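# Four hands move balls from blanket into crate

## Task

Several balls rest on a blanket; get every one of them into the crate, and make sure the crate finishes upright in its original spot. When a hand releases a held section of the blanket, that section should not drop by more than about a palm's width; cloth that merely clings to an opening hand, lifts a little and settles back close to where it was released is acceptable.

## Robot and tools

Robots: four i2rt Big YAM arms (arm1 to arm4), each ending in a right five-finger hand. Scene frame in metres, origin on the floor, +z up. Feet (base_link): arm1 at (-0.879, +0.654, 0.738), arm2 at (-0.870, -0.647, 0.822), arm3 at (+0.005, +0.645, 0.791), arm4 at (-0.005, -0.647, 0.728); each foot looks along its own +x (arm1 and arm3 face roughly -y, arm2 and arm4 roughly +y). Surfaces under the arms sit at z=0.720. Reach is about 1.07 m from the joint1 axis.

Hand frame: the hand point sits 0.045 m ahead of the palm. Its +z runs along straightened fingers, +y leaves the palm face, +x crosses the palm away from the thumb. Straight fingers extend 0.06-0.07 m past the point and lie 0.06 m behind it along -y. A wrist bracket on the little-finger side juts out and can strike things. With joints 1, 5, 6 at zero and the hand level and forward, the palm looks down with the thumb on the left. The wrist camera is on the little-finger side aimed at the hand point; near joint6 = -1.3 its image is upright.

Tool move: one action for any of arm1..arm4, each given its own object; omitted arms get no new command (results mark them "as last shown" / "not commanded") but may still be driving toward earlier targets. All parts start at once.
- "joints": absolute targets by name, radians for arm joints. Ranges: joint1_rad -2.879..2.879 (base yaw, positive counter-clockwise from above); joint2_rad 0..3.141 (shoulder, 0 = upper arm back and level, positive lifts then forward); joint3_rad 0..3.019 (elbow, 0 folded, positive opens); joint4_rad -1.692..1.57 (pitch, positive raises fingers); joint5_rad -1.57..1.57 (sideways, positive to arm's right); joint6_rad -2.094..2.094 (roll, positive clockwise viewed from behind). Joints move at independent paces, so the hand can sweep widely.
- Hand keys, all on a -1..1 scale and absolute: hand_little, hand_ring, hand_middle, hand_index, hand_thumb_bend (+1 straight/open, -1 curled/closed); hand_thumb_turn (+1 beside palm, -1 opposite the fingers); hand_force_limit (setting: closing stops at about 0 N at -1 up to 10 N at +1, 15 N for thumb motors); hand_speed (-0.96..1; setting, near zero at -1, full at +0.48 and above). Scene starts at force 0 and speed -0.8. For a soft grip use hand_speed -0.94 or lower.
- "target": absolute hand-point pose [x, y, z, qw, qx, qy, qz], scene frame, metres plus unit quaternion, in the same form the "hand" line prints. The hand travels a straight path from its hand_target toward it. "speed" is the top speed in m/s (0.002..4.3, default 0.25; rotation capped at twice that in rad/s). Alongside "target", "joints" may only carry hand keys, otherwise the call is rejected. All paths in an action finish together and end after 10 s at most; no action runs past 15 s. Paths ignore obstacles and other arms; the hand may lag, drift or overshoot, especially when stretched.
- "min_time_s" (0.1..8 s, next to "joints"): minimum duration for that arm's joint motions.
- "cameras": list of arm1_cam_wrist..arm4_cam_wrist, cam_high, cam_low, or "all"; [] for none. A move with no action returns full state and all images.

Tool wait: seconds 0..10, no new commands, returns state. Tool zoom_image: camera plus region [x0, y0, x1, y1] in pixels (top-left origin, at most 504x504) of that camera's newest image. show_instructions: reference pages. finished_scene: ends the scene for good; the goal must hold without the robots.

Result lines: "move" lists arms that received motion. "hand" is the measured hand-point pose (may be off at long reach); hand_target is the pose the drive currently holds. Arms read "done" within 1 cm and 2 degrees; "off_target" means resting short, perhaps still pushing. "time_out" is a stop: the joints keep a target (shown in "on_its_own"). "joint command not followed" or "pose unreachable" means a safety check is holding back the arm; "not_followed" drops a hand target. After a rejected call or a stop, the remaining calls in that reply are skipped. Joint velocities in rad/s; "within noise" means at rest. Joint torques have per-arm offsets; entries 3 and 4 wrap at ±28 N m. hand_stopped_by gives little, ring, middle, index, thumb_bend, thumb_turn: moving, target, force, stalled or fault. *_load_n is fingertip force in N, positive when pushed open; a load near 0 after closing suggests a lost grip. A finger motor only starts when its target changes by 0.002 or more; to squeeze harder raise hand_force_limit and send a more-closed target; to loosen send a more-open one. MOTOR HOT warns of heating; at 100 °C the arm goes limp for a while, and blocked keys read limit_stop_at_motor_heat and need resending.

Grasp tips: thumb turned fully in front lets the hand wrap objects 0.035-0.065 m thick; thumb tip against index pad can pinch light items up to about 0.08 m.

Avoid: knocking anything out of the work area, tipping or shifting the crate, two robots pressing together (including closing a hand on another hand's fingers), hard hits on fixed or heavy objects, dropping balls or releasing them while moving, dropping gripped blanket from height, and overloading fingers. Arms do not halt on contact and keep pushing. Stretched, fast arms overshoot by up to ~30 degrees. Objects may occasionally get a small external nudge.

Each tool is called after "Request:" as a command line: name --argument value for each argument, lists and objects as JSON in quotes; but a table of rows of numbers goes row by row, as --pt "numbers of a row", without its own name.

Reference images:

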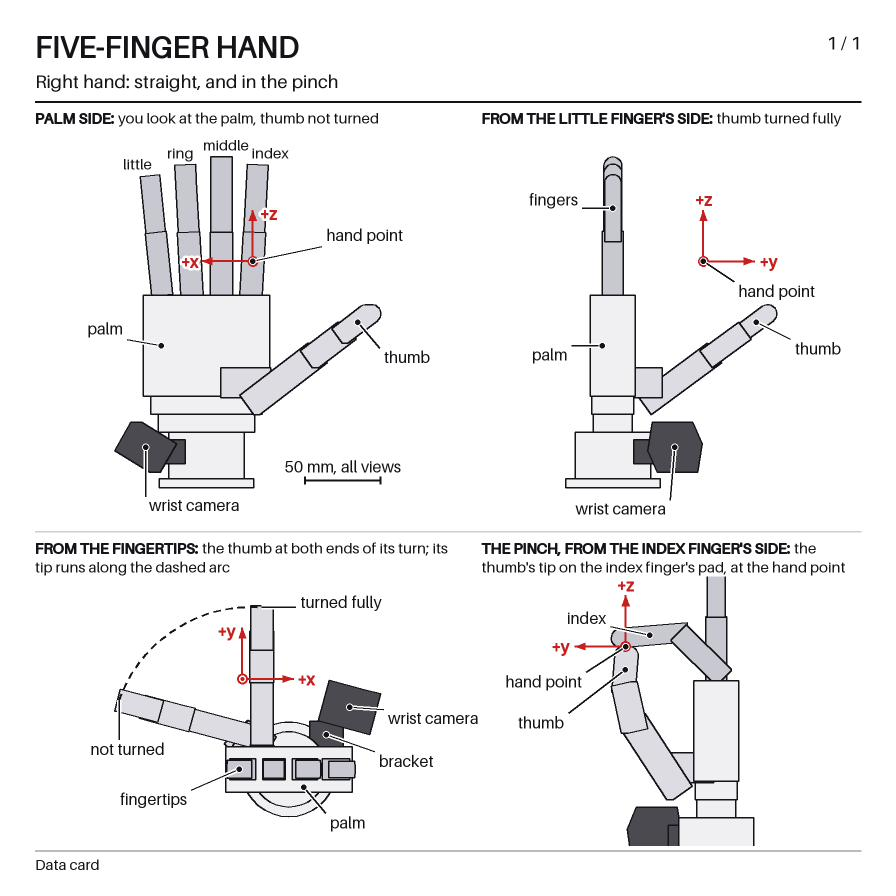

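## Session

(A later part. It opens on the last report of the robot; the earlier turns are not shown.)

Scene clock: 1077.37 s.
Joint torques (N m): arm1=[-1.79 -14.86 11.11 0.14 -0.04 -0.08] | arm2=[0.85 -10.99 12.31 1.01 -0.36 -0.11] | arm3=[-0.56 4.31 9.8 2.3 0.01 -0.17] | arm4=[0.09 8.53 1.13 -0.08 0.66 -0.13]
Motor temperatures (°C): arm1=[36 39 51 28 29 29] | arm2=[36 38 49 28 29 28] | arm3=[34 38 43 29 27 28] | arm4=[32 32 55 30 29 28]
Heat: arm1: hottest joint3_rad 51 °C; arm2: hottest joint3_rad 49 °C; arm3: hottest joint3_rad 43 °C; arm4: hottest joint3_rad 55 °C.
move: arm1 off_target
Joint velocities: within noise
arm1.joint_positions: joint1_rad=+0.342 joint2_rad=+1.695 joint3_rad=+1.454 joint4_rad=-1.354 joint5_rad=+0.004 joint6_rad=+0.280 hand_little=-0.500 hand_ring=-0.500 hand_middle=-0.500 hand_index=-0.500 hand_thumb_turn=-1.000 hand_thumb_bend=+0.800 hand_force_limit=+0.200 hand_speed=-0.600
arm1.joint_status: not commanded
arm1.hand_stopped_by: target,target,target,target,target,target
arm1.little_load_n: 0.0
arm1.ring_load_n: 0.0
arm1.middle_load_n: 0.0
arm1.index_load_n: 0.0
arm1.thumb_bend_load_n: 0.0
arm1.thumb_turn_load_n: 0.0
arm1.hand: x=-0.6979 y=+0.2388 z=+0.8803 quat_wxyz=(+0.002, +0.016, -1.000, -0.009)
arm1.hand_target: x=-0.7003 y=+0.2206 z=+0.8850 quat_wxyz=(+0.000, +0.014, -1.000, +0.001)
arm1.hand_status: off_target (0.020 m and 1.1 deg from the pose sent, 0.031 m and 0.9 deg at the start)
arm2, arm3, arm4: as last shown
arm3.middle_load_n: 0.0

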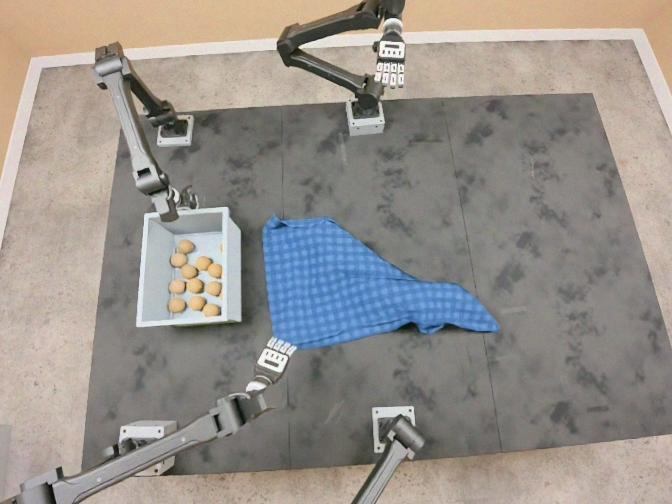

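Request:
move --cameras '["cam_low", "cam_high", "arm1_cam_wrist"]'

Request:
zoom_image --camera "cam_low" --region '[340, 160, 500, 320]'

Request:
zoom_image --camera "cam_high" --region '[130, 180, 230, 240]'

Scene clock: 1081.00 s.
Joint torques (N m): arm1=[-1.85 -14.8 11.12 0.14 -0.04 -0.08] | arm2=[0.85 -10.93 12.3 0.99 -0.36 -0.11] | arm3=[-0.5 4.31 9.8 2.29 0 -0.17] | arm4=[0.09 8.7 1.13 -0.06 0.65 -0.13]
Motor temperatures (°C): arm1=[36 39 51 28 29 29] | arm2=[36 38 49 28 29 28] | arm3=[34 38 43 29 27 28] | arm4=[32 32 54 30 29 28]
Heat: arm1: hottest joint3_rad 51 °C; arm2: hottest joint3_rad 49 °C; arm3: hottest joint3_rad 43 °C; arm4: hottest joint3_rad 54 °C.
Joint velocities: within noise
arm1.joint_positions: joint1_rad=+0.342 joint2_rad=+1.695 joint3_rad=+1.454 joint4_rad=-1.354 joint5_rad=+0.004 joint6_rad=+0.280 hand_little=-0.500 hand_ring=-0.500 hand_middle=-0.500 hand_index=-0.500 hand_thumb_turn=-1.000 hand_thumb_bend=+0.800 hand_force_limit=+0.200 hand_speed=-0.600
arm1.joint_status: not commanded
arm1.hand_stopped_by: target,target,target,target,target,target
arm1.little_load_n: 0.5
arm1.ring_load_n: 0.5
arm1.middle_load_n: 0.0
arm1.index_load_n: 0.0
arm1.thumb_bend_load_n: 0.0
arm1.thumb_turn_load_n: 0.0
arm1.hand: x=-0.6979 y=+0.2388 z=+0.8803 quat_wxyz=(+0.002, +0.016, -1.000, -0.009) (m; scene frame)
arm1.hand_target: x=-0.7003 y=+0.2206 z=+0.8850 quat_wxyz=(+0.000, +0.014, -1.000, +0.001) (m; scene frame)
arm1.hand_status: off_target (0.020 m and 1.1 deg from the pose sent, 0.031 m and 0.9 deg at the start)
arm2.joint_positions: joint1_rad=-1.156 joint2_rad=+1.567 joint3_rad=+1.158 joint4_rad=-0.449 joint5_rad=-0.588 joint6_rad=-0.535 hand_little=+0.600 hand_ring=+0.600 hand_middle=+0.600 hand_index=+0.600 hand_thumb_turn=-1.000 hand_thumb_bend=+0.800 hand_force_limit=+0.200 hand_speed=-0.600
arm2.joint_status: not commanded
arm2.hand_stopped_by: target,target,target,target,target,target
arm2.little_load_n: 0.0
arm2.ring_load_n: 0.0
arm2.middle_load_n: 0.0
arm2.index_load_n: 0.0
arm2.thumb_bend_load_n: 0.0
arm2.thumb_turn_load_n: 0.0
arm2.hand: x=-0.4034 y=-0.3512 z=+0.9581 quat_wxyz=(-0.424, +0.881, -0.194, +0.081) (m; scene frame)
arm2.hand_target: x=-0.3904 y=-0.3502 z=+0.9701 quat_wxyz=(-0.429, +0.879, -0.187, +0.091) (m; scene frame)
arm2.hand_status: not commanded
arm3.joint_positions: joint1_rad=+1.060 joint2_rad=+0.167 joint3_rad=+0.727 joint4_rad=-0.564 joint5_rad=+1.282 joint6_rad=-0.017 hand_little=+1.000 hand_ring=+1.000 hand_middle=+1.000 hand_index=+1.000 hand_thumb_turn=-1.000 hand_thumb_bend=+0.388 hand_force_limit=+0.200 hand_speed=-0.850
arm3.joint_status: not commanded
arm3.hand_stopped_by: target,target,target,target,force,target
arm3.little_load_n: -0.5
arm3.ring_load_n: 0.0
arm3.middle_load_n: 0.0
arm3.index_load_n: 0.0
arm3.thumb_bend_load_n: 0.0
arm3.thumb_turn_load_n: 0.0
arm3.hand: x=+0.0520 y=+0.4200 z=+1.1918 quat_wxyz=(+0.066, -0.053, -0.708, +0.701) (m; scene frame)
arm3.hand_target: x=+0.0500 y=+0.4202 z=+1.1998 quat_wxyz=(+0.062, -0.062, -0.705, +0.704) (m; scene frame)
arm3.hand_status: not commanded
arm4.joint_positions: joint1_rad=-0.806 joint2_rad=+0.500 joint3_rad=+1.903 joint4_rad=+0.006 joint5_rad=-0.820 joint6_rad=-0.190 hand_little=+0.600 hand_ring=+0.600 hand_middle=+0.600 hand_index=+0.600 hand_thumb_turn=-1.000 hand_thumb_bend=+0.800 hand_force_limit=+0.200 hand_speed=-0.600
arm4.joint_status: not commanded
arm4.hand_stopped_by: target,target,target,target,target,target
arm4.little_load_n: 0.0
arm4.ring_load_n: 0.0
arm4.middle_load_n: 0.0
arm4.index_load_n: 0.0
arm4.thumb_bend_load_n: 0.0
arm4.thumb_turn_load_n: 0.0
arm4.hand: x=-0.2061 y=-0.6224 z=+1.6549 quat_wxyz=(-0.811, +0.190, +0.354, +0.425) (m; scene frame)
arm4.hand_target: x=-0.2036 y=-0.6217 z=+1.6542 quat_wxyz=(-0.810, +0.191, +0.355, +0.425) (m; scene frame)
arm4.hand_status: not commanded
pictures: arm1_cam_wrist, cam_high, cam_low

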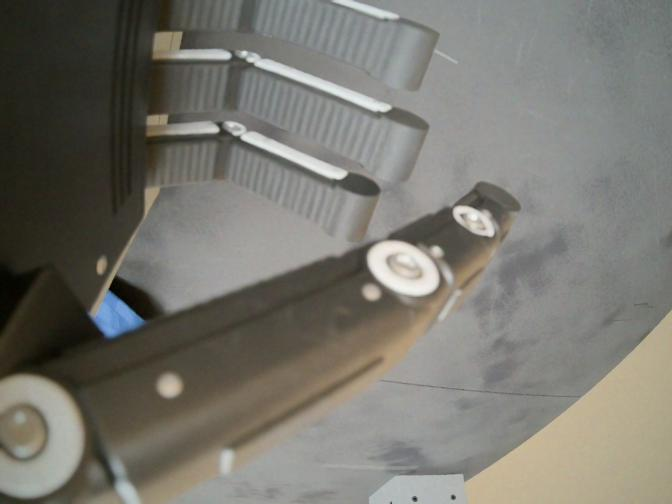

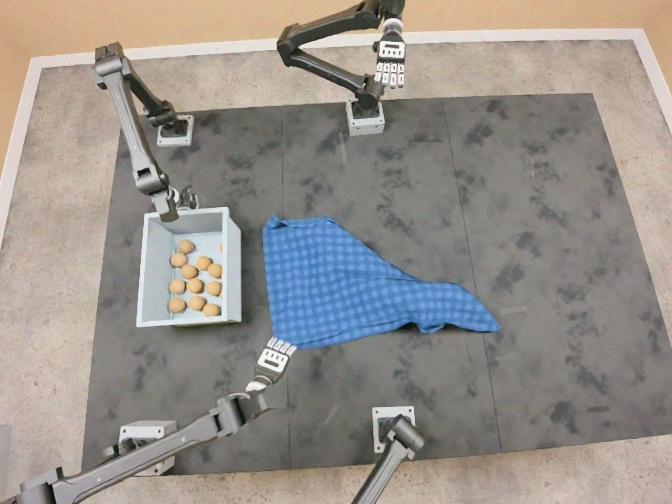

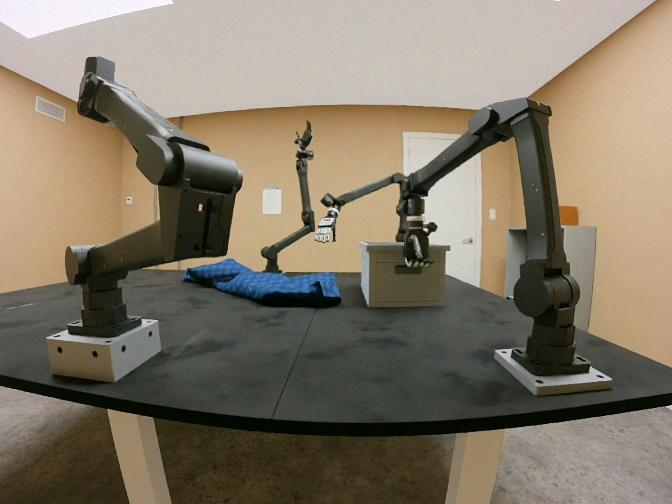

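Scaled by 3.150 from the camera's image (finer frame: 960x720).

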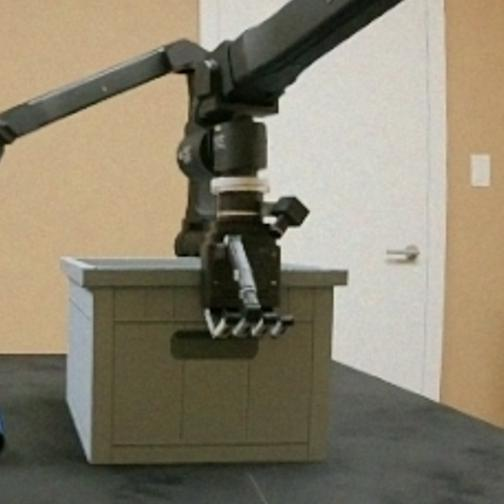

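Scaled by 5.040 from the camera's image (finer frame: 960x720).

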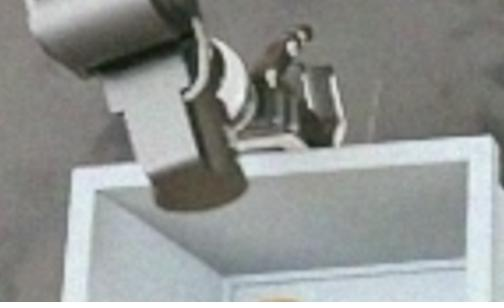

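Request:
move --arm1 '{"target": [-0.70, 0.206, 0.885, 0, -0.0139, 0.9999, 0], "speed": 0.04}' --cameras '["cam_high"]'

Request:
zoom_image --camera "cam_high" --region '[125, 310, 175, 350]'

Request:
zoom_image --camera "cam_high" --region '[205, 310, 255, 350]'

Scene clock: 1085.60 s.
Joint torques (N m): arm1=[-1.85 -14.92 11.6 0.59 -0.02 -0.16] | arm2=[0.85 -10.93 12.33 0.99 -0.36 -0.11] | arm3=[-0.56 4.31 9.8 2.3 0.01 -0.17] | arm4=[0.09 8.59 1.13 -0.08 0.65 -0.12]
Motor temperatures (°C): arm1=[36 39 52 28 29 29] | arm2=[36 38 50 28 29 28] | arm3=[34 38 43 29 27 28] | arm4=[32 32 53 30 29 28]
Heat: arm1: hottest joint3_rad 52 °C; arm2: hottest joint3_rad 50 °C; arm3: hottest joint3_rad 43 °C; arm4: hottest joint3_rad 53 °C.
move: arm1 off_target
Joint velocities: within noise
arm1.joint_positions: joint1_rad=+0.335 joint2_rad=+1.724 joint3_rad=+1.492 joint4_rad=-1.377 joint5_rad=+0.004 joint6_rad=+0.280 hand_little=-0.500 hand_ring=-0.500 hand_middle=-0.500 hand_index=-0.500 hand_thumb_turn=-1.000 hand_thumb_bend=+0.800 hand_force_limit=+0.200 hand_speed=-0.600
arm1.joint_status: not commanded
arm1.hand_stopped_by: target,target,target,target,target,target
arm1.little_load_n: 0.0
arm1.ring_load_n: 0.0
arm1.middle_load_n: 0.0
arm1.index_load_n: 0.0
arm1.thumb_bend_load_n: 0.0
arm1.thumb_turn_load_n: 0.0
arm1.hand: x=-0.6986 y=+0.2301 z=+0.8812 quat_wxyz=(+0.004, +0.013, -1.000, -0.015)
arm1.hand_target: x=-0.7004 y=+0.2070 z=+0.8851 quat_wxyz=(+0.000, +0.014, -1.000, +0.000)
arm1.hand_status: off_target (0.024 m and 1.8 deg from the pose sent, 0.033 m and 1.1 deg at the start)
arm2, arm3, arm4: as last shown
arm3.little_load_n: 0.0

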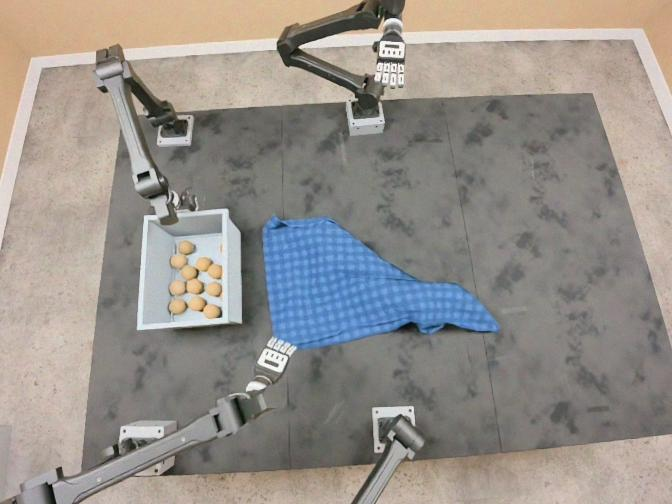

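Scaled by 10.080 from the camera's image (finer frame: 960x720).

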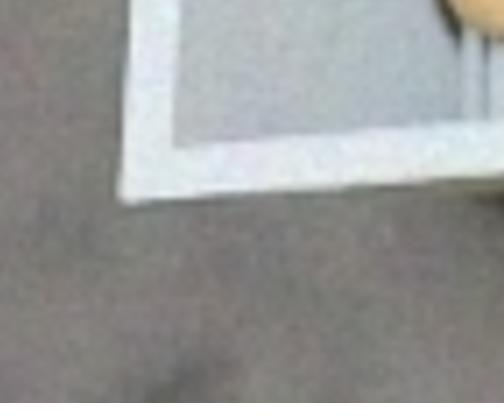

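Scaled by 10.080 from the camera's image (finer frame: 960x720).

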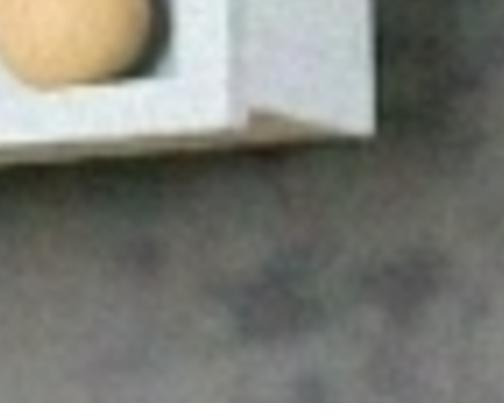

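Request:
move --arm1 '{"target": [-0.70, 0.188, 0.885, 0, -0.0139, 0.9999, 0], "speed": 0.04}' --cameras '["cam_high"]'

Request:
zoom_image --camera "cam_high" --region '[125, 310, 175, 350]'

Request:
zoom_image --camera "cam_high" --region '[205, 310, 255, 350]'

Request:
zoom_image --camera "cam_high" --region '[205, 195, 255, 235]'

Scene clock: 1093.87 s.
Joint torques (N m): arm1=[-1.79 -15.74 11.64 0.54 -0.02 -0.15] | arm2=[0.85 -10.93 12.33 1.01 -0.36 -0.11] | arm3=[-0.5 4.31 9.8 2.3 0.01 -0.17] | arm4=[0.15 8.64 1.13 -0.1 0.66 -0.12]
Motor temperatures (°C): arm1=[36 38 54 28 29 29] | arm2=[35 38 50 28 29 28] | arm3=[34 38 43 29 27 28] | arm4=[31 32 51 30 29 28]
Heat: arm1: hottest joint3_rad 54 °C; arm2: hottest joint3_rad 50 °C; arm3: hottest joint3_rad 43 °C; arm4: hottest joint3_rad 51 °C.
move: arm1 off_target
Joint velocities: within noise
arm1.joint_positions: joint1_rad=+0.325 joint2_rad=+1.769 joint3_rad=+1.553 joint4_rad=-1.392 joint5_rad=+0.004 joint6_rad=+0.271 hand_little=-0.500 hand_ring=-0.500 hand_middle=-0.500 hand_index=-0.500 hand_thumb_turn=-1.000 hand_thumb_bend=+0.800 hand_force_limit=+0.200 hand_speed=-0.600
arm1.joint_status: not commanded
arm1.hand_stopped_by: target,target,target,target,target,target
arm1.little_load_n: 0.0
arm1.ring_load_n: 0.0
arm1.middle_load_n: 0.0
arm1.index_load_n: 0.5
arm1.thumb_bend_load_n: 0.0
arm1.thumb_turn_load_n: 0.0
arm1.hand: x=-0.6982 y=+0.2114 z=+0.8814 quat_wxyz=(+0.003, +0.012, -1.000, -0.015)
arm1.hand_target: x=-0.7004 y=+0.1890 z=+0.8850 quat_wxyz=(+0.000, +0.014, -1.000, +0.000)
arm1.hand_status: off_target (0.024 m and 1.7 deg from the pose sent, 0.042 m and 1.8 deg at the start)
arm2, arm3, arm4: as last shown
arm3.middle_load_n: -0.5

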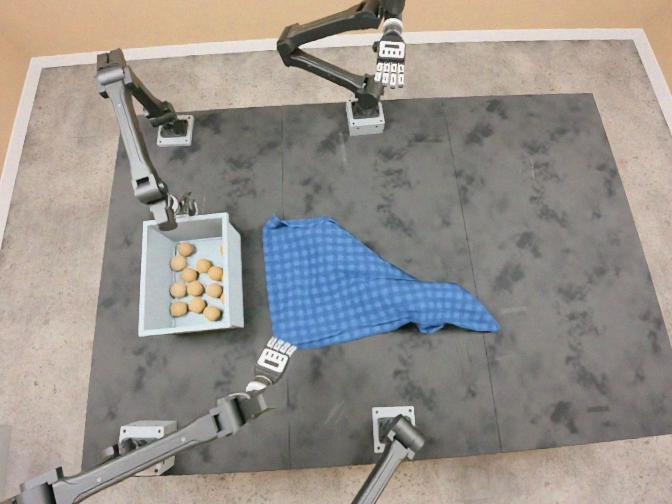

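Scaled by 10.080 from the camera's image (finer frame: 960x720).

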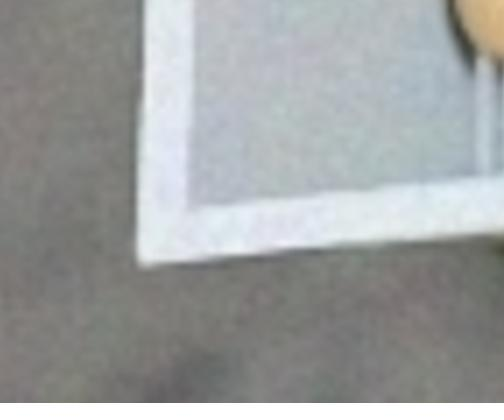

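Scaled by 10.080 from the camera's image (finer frame: 960x720).

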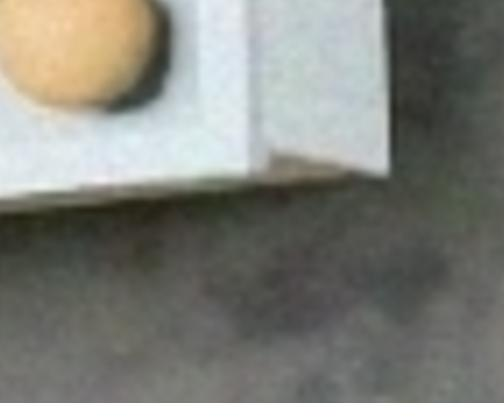

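Scaled by 10.080 from the camera's image (finer frame: 960x720).

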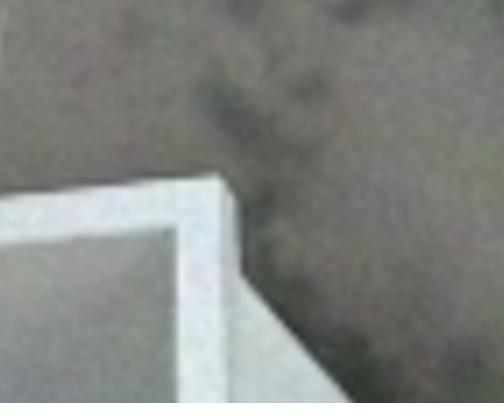

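Request:
move --arm1 '{"target": [-0.70, 0.28, 0.90, 0, -0.0139, 0.9999, 0], "speed": 0.15}' --cameras '["cam_high","cam_low"]'

Request:
zoom_image --camera "cam_high" --region '[120, 150, 400, 360]'

Request:
zoom_image --camera "cam_low" --region '[200, 130, 460, 320]'

Scene clock: 1101.13 s.
Joint torques (N m): arm1=[0.26 -14.62 7.17 0.76 -0.06 0.11] | arm2=[0.85 -10.93 12.31 0.99 -0.36 -0.11] | arm3=[-0.5 4.31 9.8 2.29 0.01 -0.17] | arm4=[0.09 8.53 1.13 -0.08 0.65 -0.12]
Motor temperatures (°C): arm1=[36 39 55 28 29 29] | arm2=[35 38 50 28 29 28] | arm3=[34 38 43 29 27 28] | arm4=[31 32 50 30 29 28]
Heat: arm1: hottest joint3_rad 55 °C; arm2: hottest joint3_rad 50 °C; arm3: hottest joint3_rad 43 °C; arm4: hottest joint3_rad 50 °C.
move: arm1 done
Joint velocities: within noise
arm1.joint_positions: joint1_rad=+0.357 joint2_rad=+1.568 joint3_rad=+1.364 joint4_rad=-1.370 joint5_rad=+0.004 joint6_rad=+0.300 hand_little=-0.500 hand_ring=-0.500 hand_middle=-0.500 hand_index=-0.500 hand_thumb_turn=-1.000 hand_thumb_bend=+0.800 hand_force_limit=+0.200 hand_speed=-0.600
arm1.joint_status: not commanded
arm1.hand_stopped_by: target,target,target,target,target,target
arm1.little_load_n: 0.0
arm1.ring_load_n: 0.0
arm1.middle_load_n: 0.0
arm1.index_load_n: 0.0
arm1.thumb_bend_load_n: 0.0
arm1.thumb_turn_load_n: 0.0
arm1.hand: x=-0.7035 y=+0.2777 z=+0.9046 quat_wxyz=(-0.001, +0.013, -1.000, +0.002)
arm1.hand_target: x=-0.7000 y=+0.2800 z=+0.9001 quat_wxyz=(+0.000, +0.014, -1.000, +0.000)
arm1.hand_status: done (0.006 m and 0.2 deg from the pose sent, 0.071 m and 1.7 deg at the start)
arm2, arm3, arm4: as last shown
arm3.middle_load_n: 0.0
arm4.thumb_bend_load_n: 0.5

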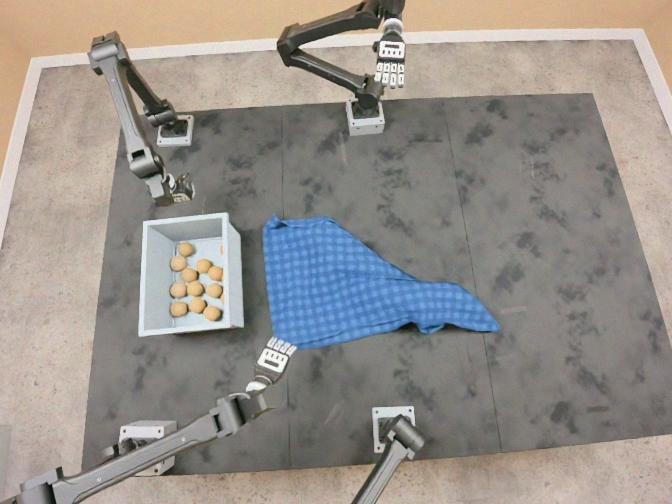

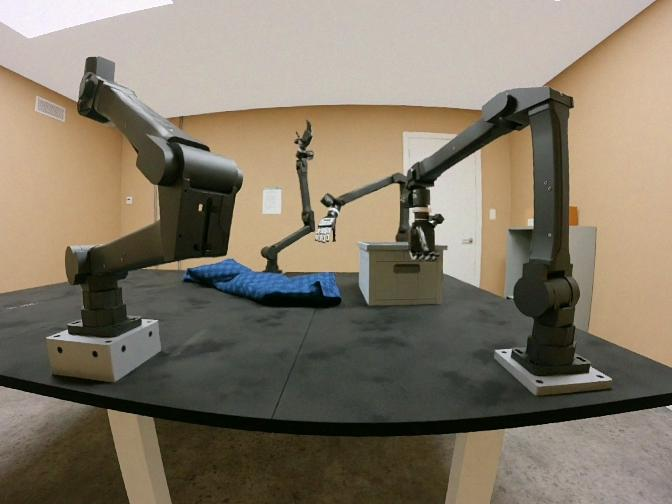

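Scaled by 1.800 from the camera's image (finer frame: 960x720).

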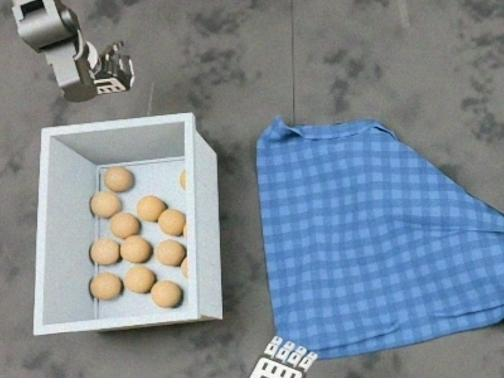

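Scaled by 1.938 from the camera's image (finer frame: 960x720).

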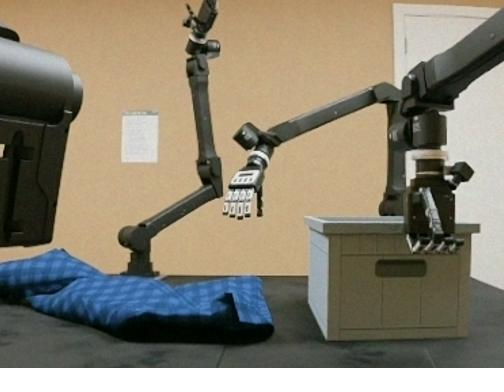

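Request:
zoom_image --camera "cam_high" --region '[155, 225, 245, 335]'

Request:
zoom_image --camera "cam_high" --region '[245, 200, 515, 360]'

Scaled by 4.582 from the camera's image (finer frame: 960x720).

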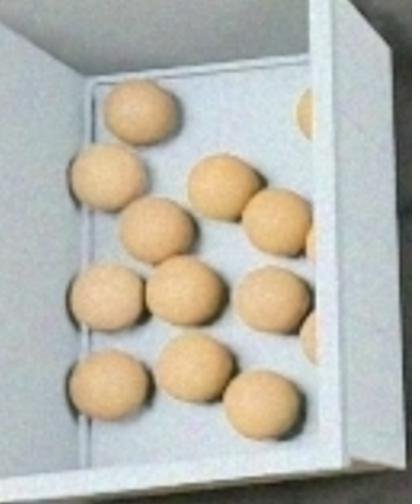

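Scaled by 1.867 from the camera's image (finer frame: 960x720).

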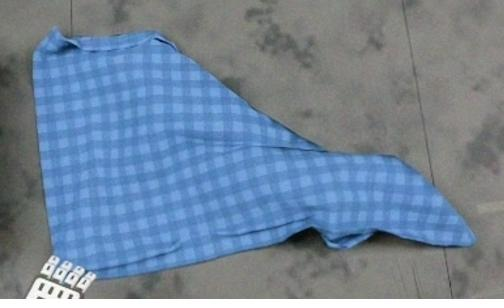

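Request:
finished_scene --scene 1

The scene is finished: the task was done.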